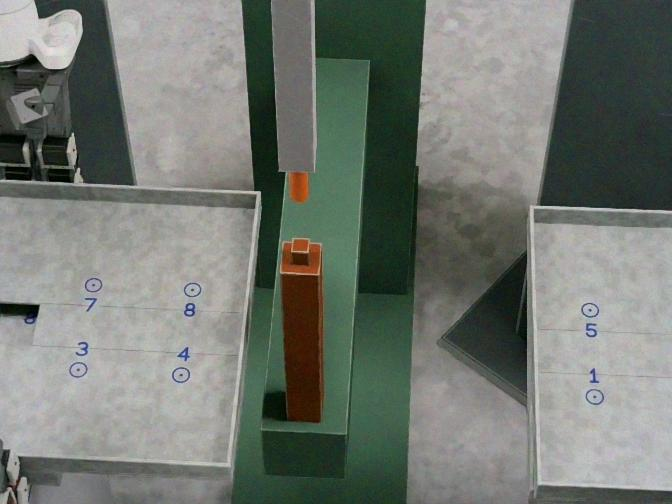

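>>> move(
  arm1={"target":[-0.3335,0.0905,0.7525,0.1564,0.9877,0,0],"speed":0.04},
  arm4={"target":[-0.2875,-0.0945,0.7525,0,0,0.9877,0.1564],"speed":0.04},
)

>>> move(
  arm1={"target":[-0.3335,0.0885,0.7525,0.1564,0.9877,0,0],"speed":0.03},
  arm4={"target":[-0.2875,-0.0925,0.7525,0,0,0.9877,0.1564],"speed":0.03},
)

Scene clock: 113.47 s.
Joint torques (N m): arm1=[0.48 -20.1 -5.9 -1.05 2.03 2.5 -0.03] | arm2=[0.09 -0.93 -0.64 -7.6 0.02 -0.11 -0.33] | arm3=[0.5 1.09 1.92 -6.29 0.13 -0.53 0.24] | arm4=[-1.24 -21.85 0.41 -3.58 -1.04 3.7 -0.25]
Motor temperatures (°C): arm1=[35 35 32 33 38 45 44] | arm2=[30 31 32 33 41 42 40] | arm3=[35 32 29 31 37 47 40] | arm4=[35 33 33 32 36 46 42]
Flange force (N): arm1=[-4.2 -13.7 -5.9] | arm2=[0.3 -4.1 -0.2] | arm3=[-4.0 5.6 -5.3] | arm4=[-0.1 -11.7 -8.4]
move: arm1 done; arm4 done
Joint velocities: within noise
arm1.joint_positions: joint1_rad=-0.744 joint2_rad=+1.955 joint3_rad=-0.626 joint4_rad=+1.999 joint5_rad=+2.688 joint6_rad=+1.243 joint7_rad=+3.854 hand_index_mcp=+1.000 hand_index_abd=+0.007 hand_index_pip=+0.934 hand_index_dip=+0.696 hand_middle_mcp=+1.000 hand_middle_abd=+0.007 hand_middle_pip=+0.927 hand_middle_dip=+0.696 hand_ring_mcp=+1.000 hand_ring_abd=+0.003 hand_ring_pip=+0.922 hand_ring_dip=+0.697 hand_thumb_cmc=-0.561 hand_thumb_axl=+0.677 hand_thumb_mcp=+0.217 hand_thumb_ipl=+0.168 hand_current_limit=+0.400 hand_speed=-0.600
arm1.joint_status: not commanded
arm1.hand_state: goal,goal,goal,goal,goal,goal,blocked,goal,goal,goal,blocked,goal,goal,goal,goal,goal
arm1.index_mcp_current_ma: -3
arm1.index_abd_current_ma: 9
arm1.index_pip_current_ma: 13
arm1.index_dip_current_ma: -4
arm1.middle_mcp_current_ma: 1
arm1.middle_abd_current_ma: 3
arm1.middle_pip_current_ma: 9
arm1.middle_dip_current_ma: 8
arm1.ring_mcp_current_ma: 0
arm1.ring_abd_current_ma: 13
arm1.ring_pip_current_ma: 12
arm1.ring_dip_current_ma: 7
arm1.thumb_cmc_current_ma: -2
arm1.thumb_axl_current_ma: -5
arm1.thumb_mcp_current_ma: 0
arm1.thumb_ipl_current_ma: -6
arm1.hand_goal_index_mcp: 1.000
arm1.hand_goal_index_abd: 0.000
arm1.hand_goal_index_pip: 0.950
arm1.hand_goal_index_dip: 0.696
arm1.hand_goal_middle_mcp: 1.000
arm1.hand_goal_middle_abd: 0.000
arm1.hand_goal_middle_pip: 0.950
arm1.hand_goal_middle_dip: 0.696
arm1.hand_goal_ring_mcp: 1.000
arm1.hand_goal_ring_abd: 0.000
arm1.hand_goal_ring_pip: 0.950
arm1.hand_goal_ring_dip: 0.696
arm1.hand_goal_thumb_cmc: -0.570
arm1.hand_goal_thumb_axl: 0.678
arm1.hand_goal_thumb_mcp: 0.226
arm1.hand_goal_thumb_ipl: 0.168
arm1.hand: x=-0.3335 y=+0.0905 z=+0.7525 quat_wxyz=(-0.156, -0.988, +0.000, +0.000)
arm1.hand_target: x=-0.3335 y=+0.0905 z=+0.7525 quat_wxyz=(-0.156, -0.988, +0.000, +0.000)
arm1.hand_status: done (0.000 m and 0.0 deg from the pose sent, 0.009 m and 0.0 deg at the start)
arm2, arm3: as last shown
arm2.index_pip_current_ma: 10
arm2.index_dip_current_ma: -3
arm2.middle_mcp_current_ma: 9
arm2.middle_abd_current_ma: -5
arm2.middle_pip_current_ma: -3
arm2.middle_dip_current_ma: -3
arm2.ring_mcp_current_ma: 0
arm2.ring_abd_current_ma: 1
arm2.ring_pip_current_ma: 9
arm2.ring_dip_current_ma: 1
arm2.thumb_axl_current_ma: 7
arm2.thumb_mcp_current_ma: -5
arm2.thumb_ipl_current_ma: -8
arm3.index_mcp_current_ma: 2
arm3.index_pip_current_ma: 7
arm3.index_dip_current_ma: -4
arm3.middle_mcp_current_ma: 10
arm3.middle_abd_current_ma: 7
arm3.middle_dip_current_ma: -11
arm3.ring_pip_current_ma: 0
arm3.thumb_cmc_current_ma: -8
arm3.thumb_axl_current_ma: -7
arm3.thumb_mcp_current_ma: -4
arm3.thumb_ipl_current_ma: -8
arm4.joint_positions: joint1_rad=+1.107 joint2_rad=+1.836 joint3_rad=+0.264 joint4_rad=+1.862 joint5_rad=-2.787 joint6_rad=+0.924 joint7_rad=+2.961 hand_index_mcp=+0.999 hand_index_abd=+0.000 hand_index_pip=+0.941 hand_index_dip=+0.696 hand_middle_mcp=+1.000 hand_middle_abd=-0.003 hand_middle_pip=+0.936 hand_middle_dip=+0.696 hand_ring_mcp=+1.001 hand_ring_abd=-0.004 hand_ring_pip=+0.931 hand_ring_dip=+0.696 hand_thumb_cmc=-0.572 hand_thumb_axl=+0.677 hand_thumb_mcp=+0.220 hand_thumb_ipl=+0.168 hand_current_limit=+0.400 hand_speed=-0.600
arm4.joint_status: not commanded
arm4.hand_state: goal,goal,goal,goal,goal,goal,goal,goal,goal,goal,goal,goal,goal,goal,goal,goal
arm4.index_mcp_current_ma: 4
arm4.index_abd_current_ma: 3
arm4.index_pip_current_ma: -1
arm4.index_dip_current_ma: 10
arm4.middle_mcp_current_ma: -13
arm4.middle_abd_current_ma: -2
arm4.middle_pip_current_ma: -17
arm4.middle_dip_current_ma: -7
arm4.ring_mcp_current_ma: 14
arm4.ring_abd_current_ma: 3
arm4.ring_pip_current_ma: -17
arm4.ring_dip_current_ma: 6
arm4.thumb_cmc_current_ma: 8
arm4.thumb_axl_current_ma: 11
arm4.thumb_mcp_current_ma: 6
arm4.thumb_ipl_current_ma: -1
arm4.hand_goal_index_mcp: 1.000
arm4.hand_goal_index_abd: 0.000
arm4.hand_goal_index_pip: 0.950
arm4.hand_goal_index_dip: 0.696
arm4.hand_goal_middle_mcp: 1.000
arm4.hand_goal_middle_abd: 0.000
arm4.hand_goal_middle_pip: 0.950
arm4.hand_goal_middle_dip: 0.696
arm4.hand_goal_ring_mcp: 1.000
arm4.hand_goal_ring_abd: 0.000
arm4.hand_goal_ring_pip: 0.950
arm4.hand_goal_ring_dip: 0.696
arm4.hand_goal_thumb_cmc: -0.570
arm4.hand_goal_thumb_axl: 0.678
arm4.hand_goal_thumb_mcp: 0.226
arm4.hand_goal_thumb_ipl: 0.168
arm4.hand: x=-0.2875 y=-0.0945 z=+0.7525 quat_wxyz=(+0.000, +0.000, +0.988, +0.156)
arm4.hand_target: x=-0.2875 y=-0.0945 z=+0.7525 quat_wxyz=(+0.000, +0.000, +0.988, +0.156)
arm4.hand_status: done (0.000 m and 0.0 deg from the pose sent, 0.010 m and 0.0 deg at the start)
pictures: none

Scene clock: 114.43 s.
Joint torques (N m): arm1=[1.98 -29.25 -8 -8.99 5.32 5.58 0.04] | arm2=[0.15 -0.9 -0.56 -7.51 0.01 -0.14 -0.3] | arm3=[0.41 1.01 1.89 -6.26 0.1 -0.59 0.21] | arm4=[-3.24 -29.55 -1.19 -12.34 -1.87 7.63 -0.38]
Motor temperatures (°C): arm1=[35 35 32 33 38 45 44] | arm2=[30 31 32 33 41 42 40] | arm3=[35 32 29 31 37 47 40] | arm4=[35 33 33 32 36 46 42]
Flange force (N): arm1=[-5.0 -28.1 -14.6] | arm2=[0.3 -3.8 -0.6] | arm3=[-4.2 5.4 -5.7] | arm4=[0.0 -23.7 -19.2]
move: arm1 done; arm4 done
Joint velocities: within noise
arm1.joint_positions: joint1_rad=-0.743 joint2_rad=+1.952 joint3_rad=-0.627 joint4_rad=+1.996 joint5_rad=+2.685 joint6_rad=+1.237 joint7_rad=+3.857 hand_index_mcp=+1.001 hand_index_abd=+0.007 hand_index_pip=+0.914 hand_index_dip=+0.696 hand_middle_mcp=+1.001 hand_middle_abd=+0.007 hand_middle_pip=+0.913 hand_middle_dip=+0.696 hand_ring_mcp=+1.001 hand_ring_abd=+0.004 hand_ring_pip=+0.908 hand_ring_dip=+0.697 hand_thumb_cmc=-0.561 hand_thumb_axl=+0.677 hand_thumb_mcp=+0.217 hand_thumb_ipl=+0.168 hand_current_limit=+0.400 hand_speed=-0.600
arm1.joint_status: not commanded
arm1.hand_state: goal,goal,blocked,goal,goal,goal,blocked,goal,goal,goal,blocked,goal,goal,goal,goal,goal
arm1.index_mcp_current_ma: -8
arm1.index_abd_current_ma: 1
arm1.index_pip_current_ma: 4
arm1.index_dip_current_ma: 6
arm1.middle_mcp_current_ma: 1
arm1.middle_abd_current_ma: 0
arm1.middle_pip_current_ma: -2
arm1.middle_dip_current_ma: -2
arm1.ring_mcp_current_ma: 7
arm1.ring_abd_current_ma: 8
arm1.ring_pip_current_ma: 10
arm1.ring_dip_current_ma: 16
arm1.thumb_cmc_current_ma: -2
arm1.thumb_axl_current_ma: 0
arm1.thumb_mcp_current_ma: -3
arm1.thumb_ipl_current_ma: -1
arm1.hand_goal_index_mcp: 1.000
arm1.hand_goal_index_abd: 0.000
arm1.hand_goal_index_pip: 0.950
arm1.hand_goal_index_dip: 0.696
arm1.hand_goal_middle_mcp: 1.000
arm1.hand_goal_middle_abd: 0.000
arm1.hand_goal_middle_pip: 0.950
arm1.hand_goal_middle_dip: 0.696
arm1.hand_goal_ring_mcp: 1.000
arm1.hand_goal_ring_abd: 0.000
arm1.hand_goal_ring_pip: 0.950
arm1.hand_goal_ring_dip: 0.696
arm1.hand_goal_thumb_cmc: -0.570
arm1.hand_goal_thumb_axl: 0.678
arm1.hand_goal_thumb_mcp: 0.226
arm1.hand_goal_thumb_ipl: 0.168
arm1.hand: x=-0.3335 y=+0.0885 z=+0.7525 quat_wxyz=(-0.156, -0.988, +0.000, +0.000)
arm1.hand_target: x=-0.3335 y=+0.0885 z=+0.7525 quat_wxyz=(-0.156, -0.988, +0.000, +0.000)
arm1.hand_status: done (0.000 m and 0.0 deg from the pose sent, 0.002 m and 0.0 deg at the start)
arm2, arm3: as last shown
arm2.index_abd_current_ma: -6
arm2.index_pip_current_ma: 12
arm2.index_dip_current_ma: -2
arm2.middle_mcp_current_ma: 6
arm2.middle_abd_current_ma: -1
arm2.middle_pip_current_ma: 3
arm2.middle_dip_current_ma: 1
arm2.ring_mcp_current_ma: -3
arm2.ring_abd_current_ma: 4
arm2.ring_pip_current_ma: 10
arm2.ring_dip_current_ma: 0
arm2.thumb_cmc_current_ma: 6
arm2.thumb_axl_current_ma: 3
arm2.thumb_mcp_current_ma: -10
arm2.thumb_ipl_current_ma: 2
arm3.index_mcp_current_ma: 8
arm3.index_abd_current_ma: 4
arm3.index_pip_current_ma: 4
arm3.index_dip_current_ma: -10
arm3.middle_mcp_current_ma: 5
arm3.middle_abd_current_ma: 1
arm3.middle_dip_current_ma: -6
arm3.ring_mcp_current_ma: -9
arm3.ring_abd_current_ma: 2
arm3.ring_dip_current_ma: -1
arm3.thumb_cmc_current_ma: -1
arm3.thumb_axl_current_ma: -2
arm3.thumb_mcp_current_ma: -10
arm3.thumb_ipl_current_ma: -11
arm4.joint_positions: joint1_rad=+1.106 joint2_rad=+1.833 joint3_rad=+0.263 joint4_rad=+1.858 joint5_rad=-2.786 joint6_rad=+0.918 joint7_rad=+2.958 hand_index_mcp=+1.000 hand_index_abd=+0.000 hand_index_pip=+0.940 hand_index_dip=+0.696 hand_middle_mcp=+1.001 hand_middle_abd=-0.003 hand_middle_pip=+0.922 hand_middle_dip=+0.696 hand_ring_mcp=+1.001 hand_ring_abd=-0.005 hand_ring_pip=+0.906 hand_ring_dip=+0.696 hand_thumb_cmc=-0.572 hand_thumb_axl=+0.677 hand_thumb_mcp=+0.220 hand_thumb_ipl=+0.168 hand_current_limit=+0.400 hand_speed=-0.600
arm4.joint_status: not commanded
arm4.hand_state: goal,goal,goal,goal,goal,goal,blocked,goal,goal,goal,blocked,goal,goal,goal,goal,goal
arm4.index_mcp_current_ma: -12
arm4.index_abd_current_ma: 22
arm4.index_pip_current_ma: -6
arm4.index_dip_current_ma: -5
arm4.middle_mcp_current_ma: 2
arm4.middle_abd_current_ma: -8
arm4.middle_pip_current_ma: -14
arm4.middle_dip_current_ma: -13
arm4.ring_mcp_current_ma: -7
arm4.ring_abd_current_ma: -4
arm4.ring_pip_current_ma: -40
arm4.ring_dip_current_ma: 22
arm4.thumb_cmc_current_ma: 4
arm4.thumb_axl_current_ma: 8
arm4.thumb_mcp_current_ma: 7
arm4.thumb_ipl_current_ma: -1
arm4.hand_goal_index_mcp: 1.000
arm4.hand_goal_index_abd: 0.000
arm4.hand_goal_index_pip: 0.950
arm4.hand_goal_index_dip: 0.696
arm4.hand_goal_middle_mcp: 1.000
arm4.hand_goal_middle_abd: 0.000
arm4.hand_goal_middle_pip: 0.950
arm4.hand_goal_middle_dip: 0.696
arm4.hand_goal_ring_mcp: 1.000
arm4.hand_goal_ring_abd: 0.000
arm4.hand_goal_ring_pip: 0.950
arm4.hand_goal_ring_dip: 0.696
arm4.hand_goal_thumb_cmc: -0.570
arm4.hand_goal_thumb_axl: 0.678
arm4.hand_goal_thumb_mcp: 0.226
arm4.hand_goal_thumb_ipl: 0.168
arm4.hand: x=-0.2875 y=-0.0925 z=+0.7525 quat_wxyz=(+0.000, +0.000, +0.988, +0.156)
arm4.hand_target: x=-0.2875 y=-0.0925 z=+0.7525 quat_wxyz=(+0.000, +0.000, +0.988, +0.156)
arm4.hand_status: done (0.000 m and 0.0 deg from the pose sent, 0.002 m and 0.0 deg at the start)
pictures: none

>>> move(
  arm1={"target":[-0.3335,0.0885,0.7625,0.1564,0.9877,0,0],"speed":0.03},
  arm4={"target":[-0.2875,-0.0925,0.7625,0,0,0.9877,0.1564],"speed":0.03},
  cameras=["cam_west","cam_front"],
)

Scene clock: 115.70 s.
Joint torques (N m): arm1=[2.12 -31.22 -8.68 -7.01 5.48 6.34 0.18] | arm2=[0 -0.98 -0.64 -7.59 -0.08 -0.09 -0.27] | arm3=[0.46 1.06 1.88 -6.31 0.1 -0.51 0.23] | arm4=[-2.78 -32.26 0.17 -10.28 -1.89 8.12 -0.25]
Motor temperatures (°C): arm1=[35 35 32 33 38 45 44] | arm2=[30 31 32 33 41 42 40] | arm3=[35 32 29 31 37 47 40] | arm4=[35 33 33 32 36 46 42]
Flange force (N): arm1=[-3.5 -30.0 -4.1] | arm2=[0.2 -4.0 -0.3] | arm3=[-4.1 5.4 -5.2] | arm4=[1.0 -25.7 -6.6]
move: arm1 done; arm4 done
Joint velocities: within noise
arm1.joint_positions: joint1_rad=-0.743 joint2_rad=+1.934 joint3_rad=-0.636 joint4_rad=+2.023 joint5_rad=+2.673 joint6_rad=+1.251 joint7_rad=+3.855 hand_index_mcp=+1.001 hand_index_abd=+0.007 hand_index_pip=+0.915 hand_index_dip=+0.696 hand_middle_mcp=+1.001 hand_middle_abd=+0.007 hand_middle_pip=+0.914 hand_middle_dip=+0.696 hand_ring_mcp=+1.001 hand_ring_abd=+0.003 hand_ring_pip=+0.911 hand_ring_dip=+0.697 hand_thumb_cmc=-0.561 hand_thumb_axl=+0.677 hand_thumb_mcp=+0.217 hand_thumb_ipl=+0.168 hand_current_limit=+0.400 hand_speed=-0.600
arm1.joint_status: not commanded
arm1.hand_state: goal,goal,blocked,goal,goal,goal,blocked,goal,goal,goal,blocked,goal,goal,goal,goal,goal
arm1.index_mcp_current_ma: -7
arm1.index_abd_current_ma: 7
arm1.index_pip_current_ma: 2
arm1.index_dip_current_ma: 0
arm1.middle_mcp_current_ma: 4
arm1.middle_abd_current_ma: 5
arm1.middle_pip_current_ma: -4
arm1.middle_dip_current_ma: 9
arm1.ring_mcp_current_ma: 4
arm1.ring_abd_current_ma: 4
arm1.ring_pip_current_ma: 12
arm1.ring_dip_current_ma: 9
arm1.thumb_cmc_current_ma: -3
arm1.thumb_axl_current_ma: -3
arm1.thumb_mcp_current_ma: 4
arm1.thumb_ipl_current_ma: -3
arm1.hand_goal_index_mcp: 1.000
arm1.hand_goal_index_abd: 0.000
arm1.hand_goal_index_pip: 0.950
arm1.hand_goal_index_dip: 0.696
arm1.hand_goal_middle_mcp: 1.000
arm1.hand_goal_middle_abd: 0.000
arm1.hand_goal_middle_pip: 0.950
arm1.hand_goal_middle_dip: 0.696
arm1.hand_goal_ring_mcp: 1.000
arm1.hand_goal_ring_abd: 0.000
arm1.hand_goal_ring_pip: 0.950
arm1.hand_goal_ring_dip: 0.696
arm1.hand_goal_thumb_cmc: -0.570
arm1.hand_goal_thumb_axl: 0.678
arm1.hand_goal_thumb_mcp: 0.226
arm1.hand_goal_thumb_ipl: 0.168
arm1.hand: x=-0.3335 y=+0.0885 z=+0.7625 quat_wxyz=(-0.156, -0.988, +0.000, +0.000)
arm1.hand_target: x=-0.3335 y=+0.0885 z=+0.7625 quat_wxyz=(-0.156, -0.988, +0.000, +0.000)
arm1.hand_status: done (0.000 m and 0.0 deg from the pose sent, 0.010 m and 0.0 deg at the start)
arm2, arm3: as last shown
arm2.index_abd_current_ma: -8
arm2.index_pip_current_ma: 10
arm2.index_dip_current_ma: 0
arm2.middle_mcp_current_ma: 5
arm2.middle_abd_current_ma: -3
arm2.middle_pip_current_ma: -3
arm2.middle_dip_current_ma: -4
arm2.ring_mcp_current_ma: 1
arm2.ring_abd_current_ma: 3
arm2.ring_pip_current_ma: 11
arm2.ring_dip_current_ma: -1
arm2.thumb_cmc_current_ma: 5
arm2.thumb_mcp_current_ma: -7
arm2.thumb_ipl_current_ma: -4
arm3.index_mcp_current_ma: -1
arm3.index_abd_current_ma: 6
arm3.index_pip_current_ma: 12
arm3.index_dip_current_ma: -11
arm3.middle_mcp_current_ma: 9
arm3.middle_abd_current_ma: -4
arm3.middle_pip_current_ma: 3
arm3.middle_dip_current_ma: -5
arm3.ring_mcp_current_ma: -5
arm3.ring_abd_current_ma: 6
arm3.ring_dip_current_ma: 7
arm3.thumb_cmc_current_ma: 0
arm3.thumb_axl_current_ma: 3
arm3.thumb_mcp_current_ma: -2
arm3.thumb_ipl_current_ma: -6
arm4.joint_positions: joint1_rad=+1.105 joint2_rad=+1.812 joint3_rad=+0.266 joint4_rad=+1.887 joint5_rad=-2.782 joint6_rad=+0.926 joint7_rad=+2.960 hand_index_mcp=+1.000 hand_index_abd=+0.000 hand_index_pip=+0.940 hand_index_dip=+0.696 hand_middle_mcp=+1.001 hand_middle_abd=-0.003 hand_middle_pip=+0.923 hand_middle_dip=+0.696 hand_ring_mcp=+1.001 hand_ring_abd=-0.004 hand_ring_pip=+0.907 hand_ring_dip=+0.696 hand_thumb_cmc=-0.572 hand_thumb_axl=+0.677 hand_thumb_mcp=+0.220 hand_thumb_ipl=+0.168 hand_current_limit=+0.400 hand_speed=-0.600
arm4.joint_status: not commanded
arm4.hand_state: goal,goal,goal,goal,goal,goal,blocked,goal,goal,goal,blocked,goal,goal,goal,goal,goal
arm4.index_mcp_current_ma: 0
arm4.index_abd_current_ma: -3
arm4.index_pip_current_ma: -4
arm4.index_dip_current_ma: -5
arm4.middle_mcp_current_ma: -4
arm4.middle_abd_current_ma: 2
arm4.middle_pip_current_ma: -20
arm4.middle_dip_current_ma: -5
arm4.ring_mcp_current_ma: -2
arm4.ring_abd_current_ma: 17
arm4.ring_pip_current_ma: -51
arm4.ring_dip_current_ma: 5
arm4.thumb_cmc_current_ma: -6
arm4.thumb_axl_current_ma: -18
arm4.thumb_mcp_current_ma: -6
arm4.thumb_ipl_current_ma: -1
arm4.hand_goal_index_mcp: 1.000
arm4.hand_goal_index_abd: 0.000
arm4.hand_goal_index_pip: 0.950
arm4.hand_goal_index_dip: 0.696
arm4.hand_goal_middle_mcp: 1.000
arm4.hand_goal_middle_abd: 0.000
arm4.hand_goal_middle_pip: 0.950
arm4.hand_goal_middle_dip: 0.696
arm4.hand_goal_ring_mcp: 1.000
arm4.hand_goal_ring_abd: 0.000
arm4.hand_goal_ring_pip: 0.950
arm4.hand_goal_ring_dip: 0.696
arm4.hand_goal_thumb_cmc: -0.570
arm4.hand_goal_thumb_axl: 0.678
arm4.hand_goal_thumb_mcp: 0.226
arm4.hand_goal_thumb_ipl: 0.168
arm4.hand: x=-0.2875 y=-0.0925 z=+0.7625 quat_wxyz=(+0.000, +0.000, +0.988, +0.156)
arm4.hand_target: x=-0.2875 y=-0.0925 z=+0.7625 quat_wxyz=(+0.000, +0.000, +0.988, +0.156)
arm4.hand_status: done (0.000 m and 0.0 deg from the pose sent, 0.010 m and 0.0 deg at the start)
pictures: cam_front, cam_west

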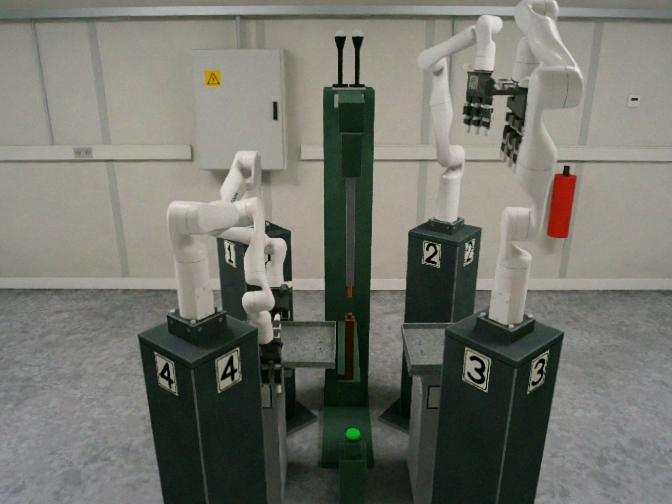

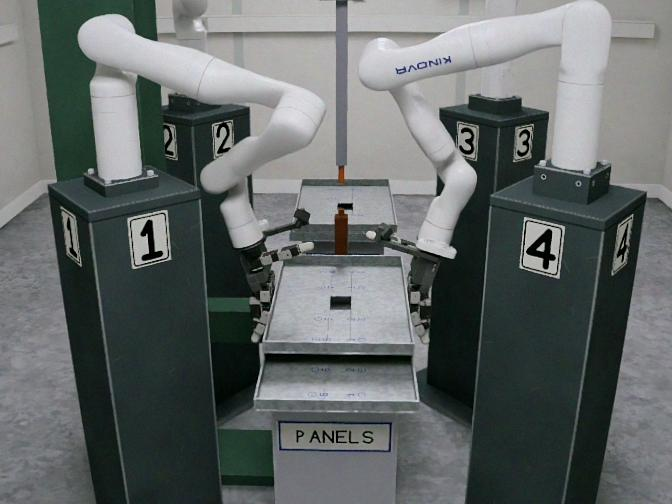

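>>> move(
  arm1={"target":[-0.3335,0.0872,0.7625,0.1564,0.9877,0,0],"speed":0.03},
  arm4={"target":[-0.2875,-0.0912,0.7625,0,0,0.9877,0.1564],"speed":0.03},
  cameras=["cam_west"],
)

>>> zoom_image(
  camera="cam_west",
  region=[220, 220, 460, 420],
)

Scene clock: 117.17 s.
Joint torques (N m): arm1=[3.24 -37.31 -9.83 -11.42 7.41 8.48 0.24] | arm2=[0.03 -0.88 -0.51 -7.65 0.06 -0.06 -0.34] | arm3=[0.48 1.11 1.94 -6.35 0.06 -0.47 0.19] | arm4=[-4.19 -38.27 -0.67 -15.64 -2.39 10.96 -0.32]
Motor temperatures (°C): arm1=[35 35 32 33 38 45 44] | arm2=[30 31 32 33 41 42 40] | arm3=[35 32 29 31 37 47 40] | arm4=[35 33 33 32 36 46 42]
Flange force (N): arm1=[-2.9 -39.2 -6.8] | arm2=[0.4 -3.6 0.2] | arm3=[-4.0 5.5 -4.9] | arm4=[0.9 -34.5 -10.2]
move: arm1 done; arm4 done
Joint velocities: within noise
arm1.joint_positions: joint1_rad=-0.743 joint2_rad=+1.932 joint3_rad=-0.636 joint4_rad=+2.021 joint5_rad=+2.671 joint6_rad=+1.247 joint7_rad=+3.857 hand_index_mcp=+1.001 hand_index_abd=+0.007 hand_index_pip=+0.915 hand_index_dip=+0.696 hand_middle_mcp=+1.001 hand_middle_abd=+0.007 hand_middle_pip=+0.914 hand_middle_dip=+0.696 hand_ring_mcp=+1.001 hand_ring_abd=+0.003 hand_ring_pip=+0.911 hand_ring_dip=+0.697 hand_thumb_cmc=-0.561 hand_thumb_axl=+0.677 hand_thumb_mcp=+0.217 hand_thumb_ipl=+0.168 hand_current_limit=+0.400 hand_speed=-0.600
arm1.joint_status: not commanded
arm1.hand_state: goal,goal,blocked,goal,goal,goal,blocked,goal,goal,goal,blocked,goal,goal,goal,goal,goal
arm1.index_mcp_current_ma: -5
arm1.index_abd_current_ma: 12
arm1.index_pip_current_ma: 11
arm1.index_dip_current_ma: -1
arm1.middle_mcp_current_ma: 5
arm1.middle_abd_current_ma: 3
arm1.middle_pip_current_ma: 3
arm1.middle_dip_current_ma: 3
arm1.ring_mcp_current_ma: -4
arm1.ring_abd_current_ma: 6
arm1.ring_pip_current_ma: 4
arm1.ring_dip_current_ma: 6
arm1.thumb_cmc_current_ma: -3
arm1.thumb_axl_current_ma: -1
arm1.thumb_mcp_current_ma: -1
arm1.thumb_ipl_current_ma: -2
arm1.hand_goal_index_mcp: 1.000
arm1.hand_goal_index_abd: 0.000
arm1.hand_goal_index_pip: 0.950
arm1.hand_goal_index_dip: 0.696
arm1.hand_goal_middle_mcp: 1.000
arm1.hand_goal_middle_abd: 0.000
arm1.hand_goal_middle_pip: 0.950
arm1.hand_goal_middle_dip: 0.696
arm1.hand_goal_ring_mcp: 1.000
arm1.hand_goal_ring_abd: 0.000
arm1.hand_goal_ring_pip: 0.950
arm1.hand_goal_ring_dip: 0.696
arm1.hand_goal_thumb_cmc: -0.570
arm1.hand_goal_thumb_axl: 0.678
arm1.hand_goal_thumb_mcp: 0.226
arm1.hand_goal_thumb_ipl: 0.168
arm1.hand: x=-0.3335 y=+0.0872 z=+0.7625 quat_wxyz=(-0.156, -0.988, +0.000, +0.000)
arm1.hand_target: x=-0.3335 y=+0.0872 z=+0.7625 quat_wxyz=(-0.156, -0.988, +0.000, +0.000)
arm1.hand_status: done (0.000 m and 0.0 deg from the pose sent, 0.001 m and 0.0 deg at the start)
arm2, arm3: as last shown
arm2.index_mcp_current_ma: -7
arm2.index_abd_current_ma: -7
arm2.index_pip_current_ma: 9
arm2.index_dip_current_ma: -1
arm2.middle_mcp_current_ma: 7
arm2.middle_abd_current_ma: 0
arm2.middle_pip_current_ma: -1
arm2.ring_mcp_current_ma: 3
arm2.ring_abd_current_ma: -1
arm2.ring_pip_current_ma: 7
arm2.ring_dip_current_ma: -3
arm2.thumb_axl_current_ma: 4
arm2.thumb_mcp_current_ma: -4
arm2.thumb_ipl_current_ma: -1
arm3.index_mcp_current_ma: 1
arm3.index_abd_current_ma: 8
arm3.index_pip_current_ma: 8
arm3.index_dip_current_ma: -4
arm3.middle_abd_current_ma: 7
arm3.middle_pip_current_ma: 6
arm3.middle_dip_current_ma: -9
arm3.ring_mcp_current_ma: 1
arm3.ring_pip_current_ma: 2
arm3.ring_dip_current_ma: 0
arm3.thumb_cmc_current_ma: -4
arm3.thumb_axl_current_ma: -5
arm3.thumb_mcp_current_ma: -3
arm3.thumb_ipl_current_ma: -11
arm4.joint_positions: joint1_rad=+1.105 joint2_rad=+1.811 joint3_rad=+0.266 joint4_rad=+1.885 joint5_rad=-2.781 joint6_rad=+0.922 joint7_rad=+2.959 hand_index_mcp=+1.001 hand_index_abd=+0.000 hand_index_pip=+0.940 hand_index_dip=+0.696 hand_middle_mcp=+1.001 hand_middle_abd=-0.003 hand_middle_pip=+0.923 hand_middle_dip=+0.696 hand_ring_mcp=+1.001 hand_ring_abd=-0.005 hand_ring_pip=+0.907 hand_ring_dip=+0.696 hand_thumb_cmc=-0.572 hand_thumb_axl=+0.677 hand_thumb_mcp=+0.220 hand_thumb_ipl=+0.168 hand_current_limit=+0.400 hand_speed=-0.600
arm4.joint_status: not commanded
arm4.hand_state: goal,goal,goal,goal,goal,goal,blocked,goal,goal,goal,blocked,goal,goal,goal,goal,goal
arm4.index_mcp_current_ma: 1
arm4.index_abd_current_ma: 11
arm4.index_pip_current_ma: -2
arm4.index_dip_current_ma: -4
arm4.middle_mcp_current_ma: -14
arm4.middle_abd_current_ma: -1
arm4.middle_pip_current_ma: -27
arm4.middle_dip_current_ma: -6
arm4.ring_mcp_current_ma: -17
arm4.ring_abd_current_ma: 10
arm4.ring_pip_current_ma: -46
arm4.ring_dip_current_ma: 15
arm4.thumb_cmc_current_ma: 11
arm4.thumb_axl_current_ma: -4
arm4.thumb_mcp_current_ma: 9
arm4.thumb_ipl_current_ma: -16
arm4.hand_goal_index_mcp: 1.000
arm4.hand_goal_index_abd: 0.000
arm4.hand_goal_index_pip: 0.950
arm4.hand_goal_index_dip: 0.696
arm4.hand_goal_middle_mcp: 1.000
arm4.hand_goal_middle_abd: 0.000
arm4.hand_goal_middle_pip: 0.950
arm4.hand_goal_middle_dip: 0.696
arm4.hand_goal_ring_mcp: 1.000
arm4.hand_goal_ring_abd: 0.000
arm4.hand_goal_ring_pip: 0.950
arm4.hand_goal_ring_dip: 0.696
arm4.hand_goal_thumb_cmc: -0.570
arm4.hand_goal_thumb_axl: 0.678
arm4.hand_goal_thumb_mcp: 0.226
arm4.hand_goal_thumb_ipl: 0.168
arm4.hand: x=-0.2875 y=-0.0912 z=+0.7625 quat_wxyz=(+0.000, +0.000, +0.988, +0.156)
arm4.hand_target: x=-0.2875 y=-0.0912 z=+0.7625 quat_wxyz=(+0.000, +0.000, +0.988, +0.156)
arm4.hand_status: done (0.000 m and 0.0 deg from the pose sent, 0.001 m and 0.0 deg at the start)

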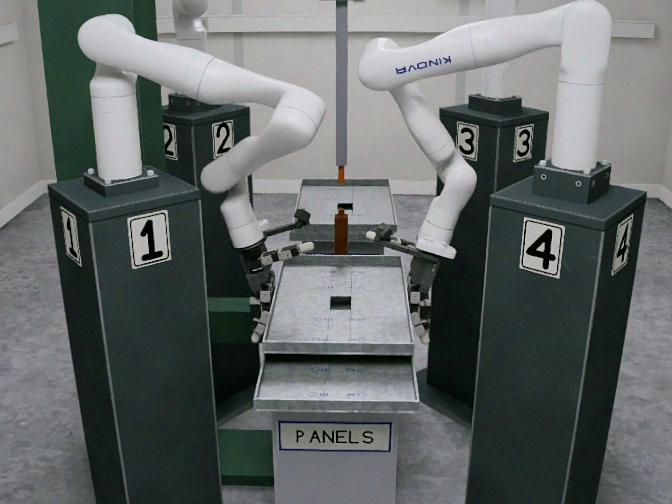

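Scaled by 2.100.

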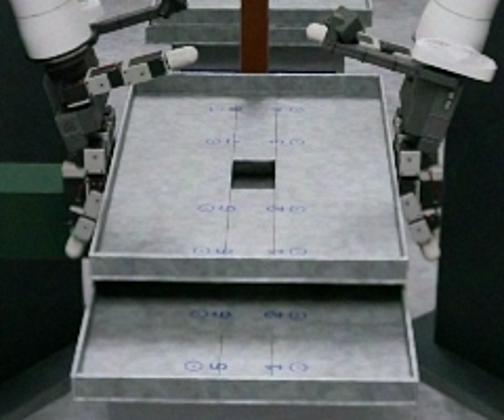

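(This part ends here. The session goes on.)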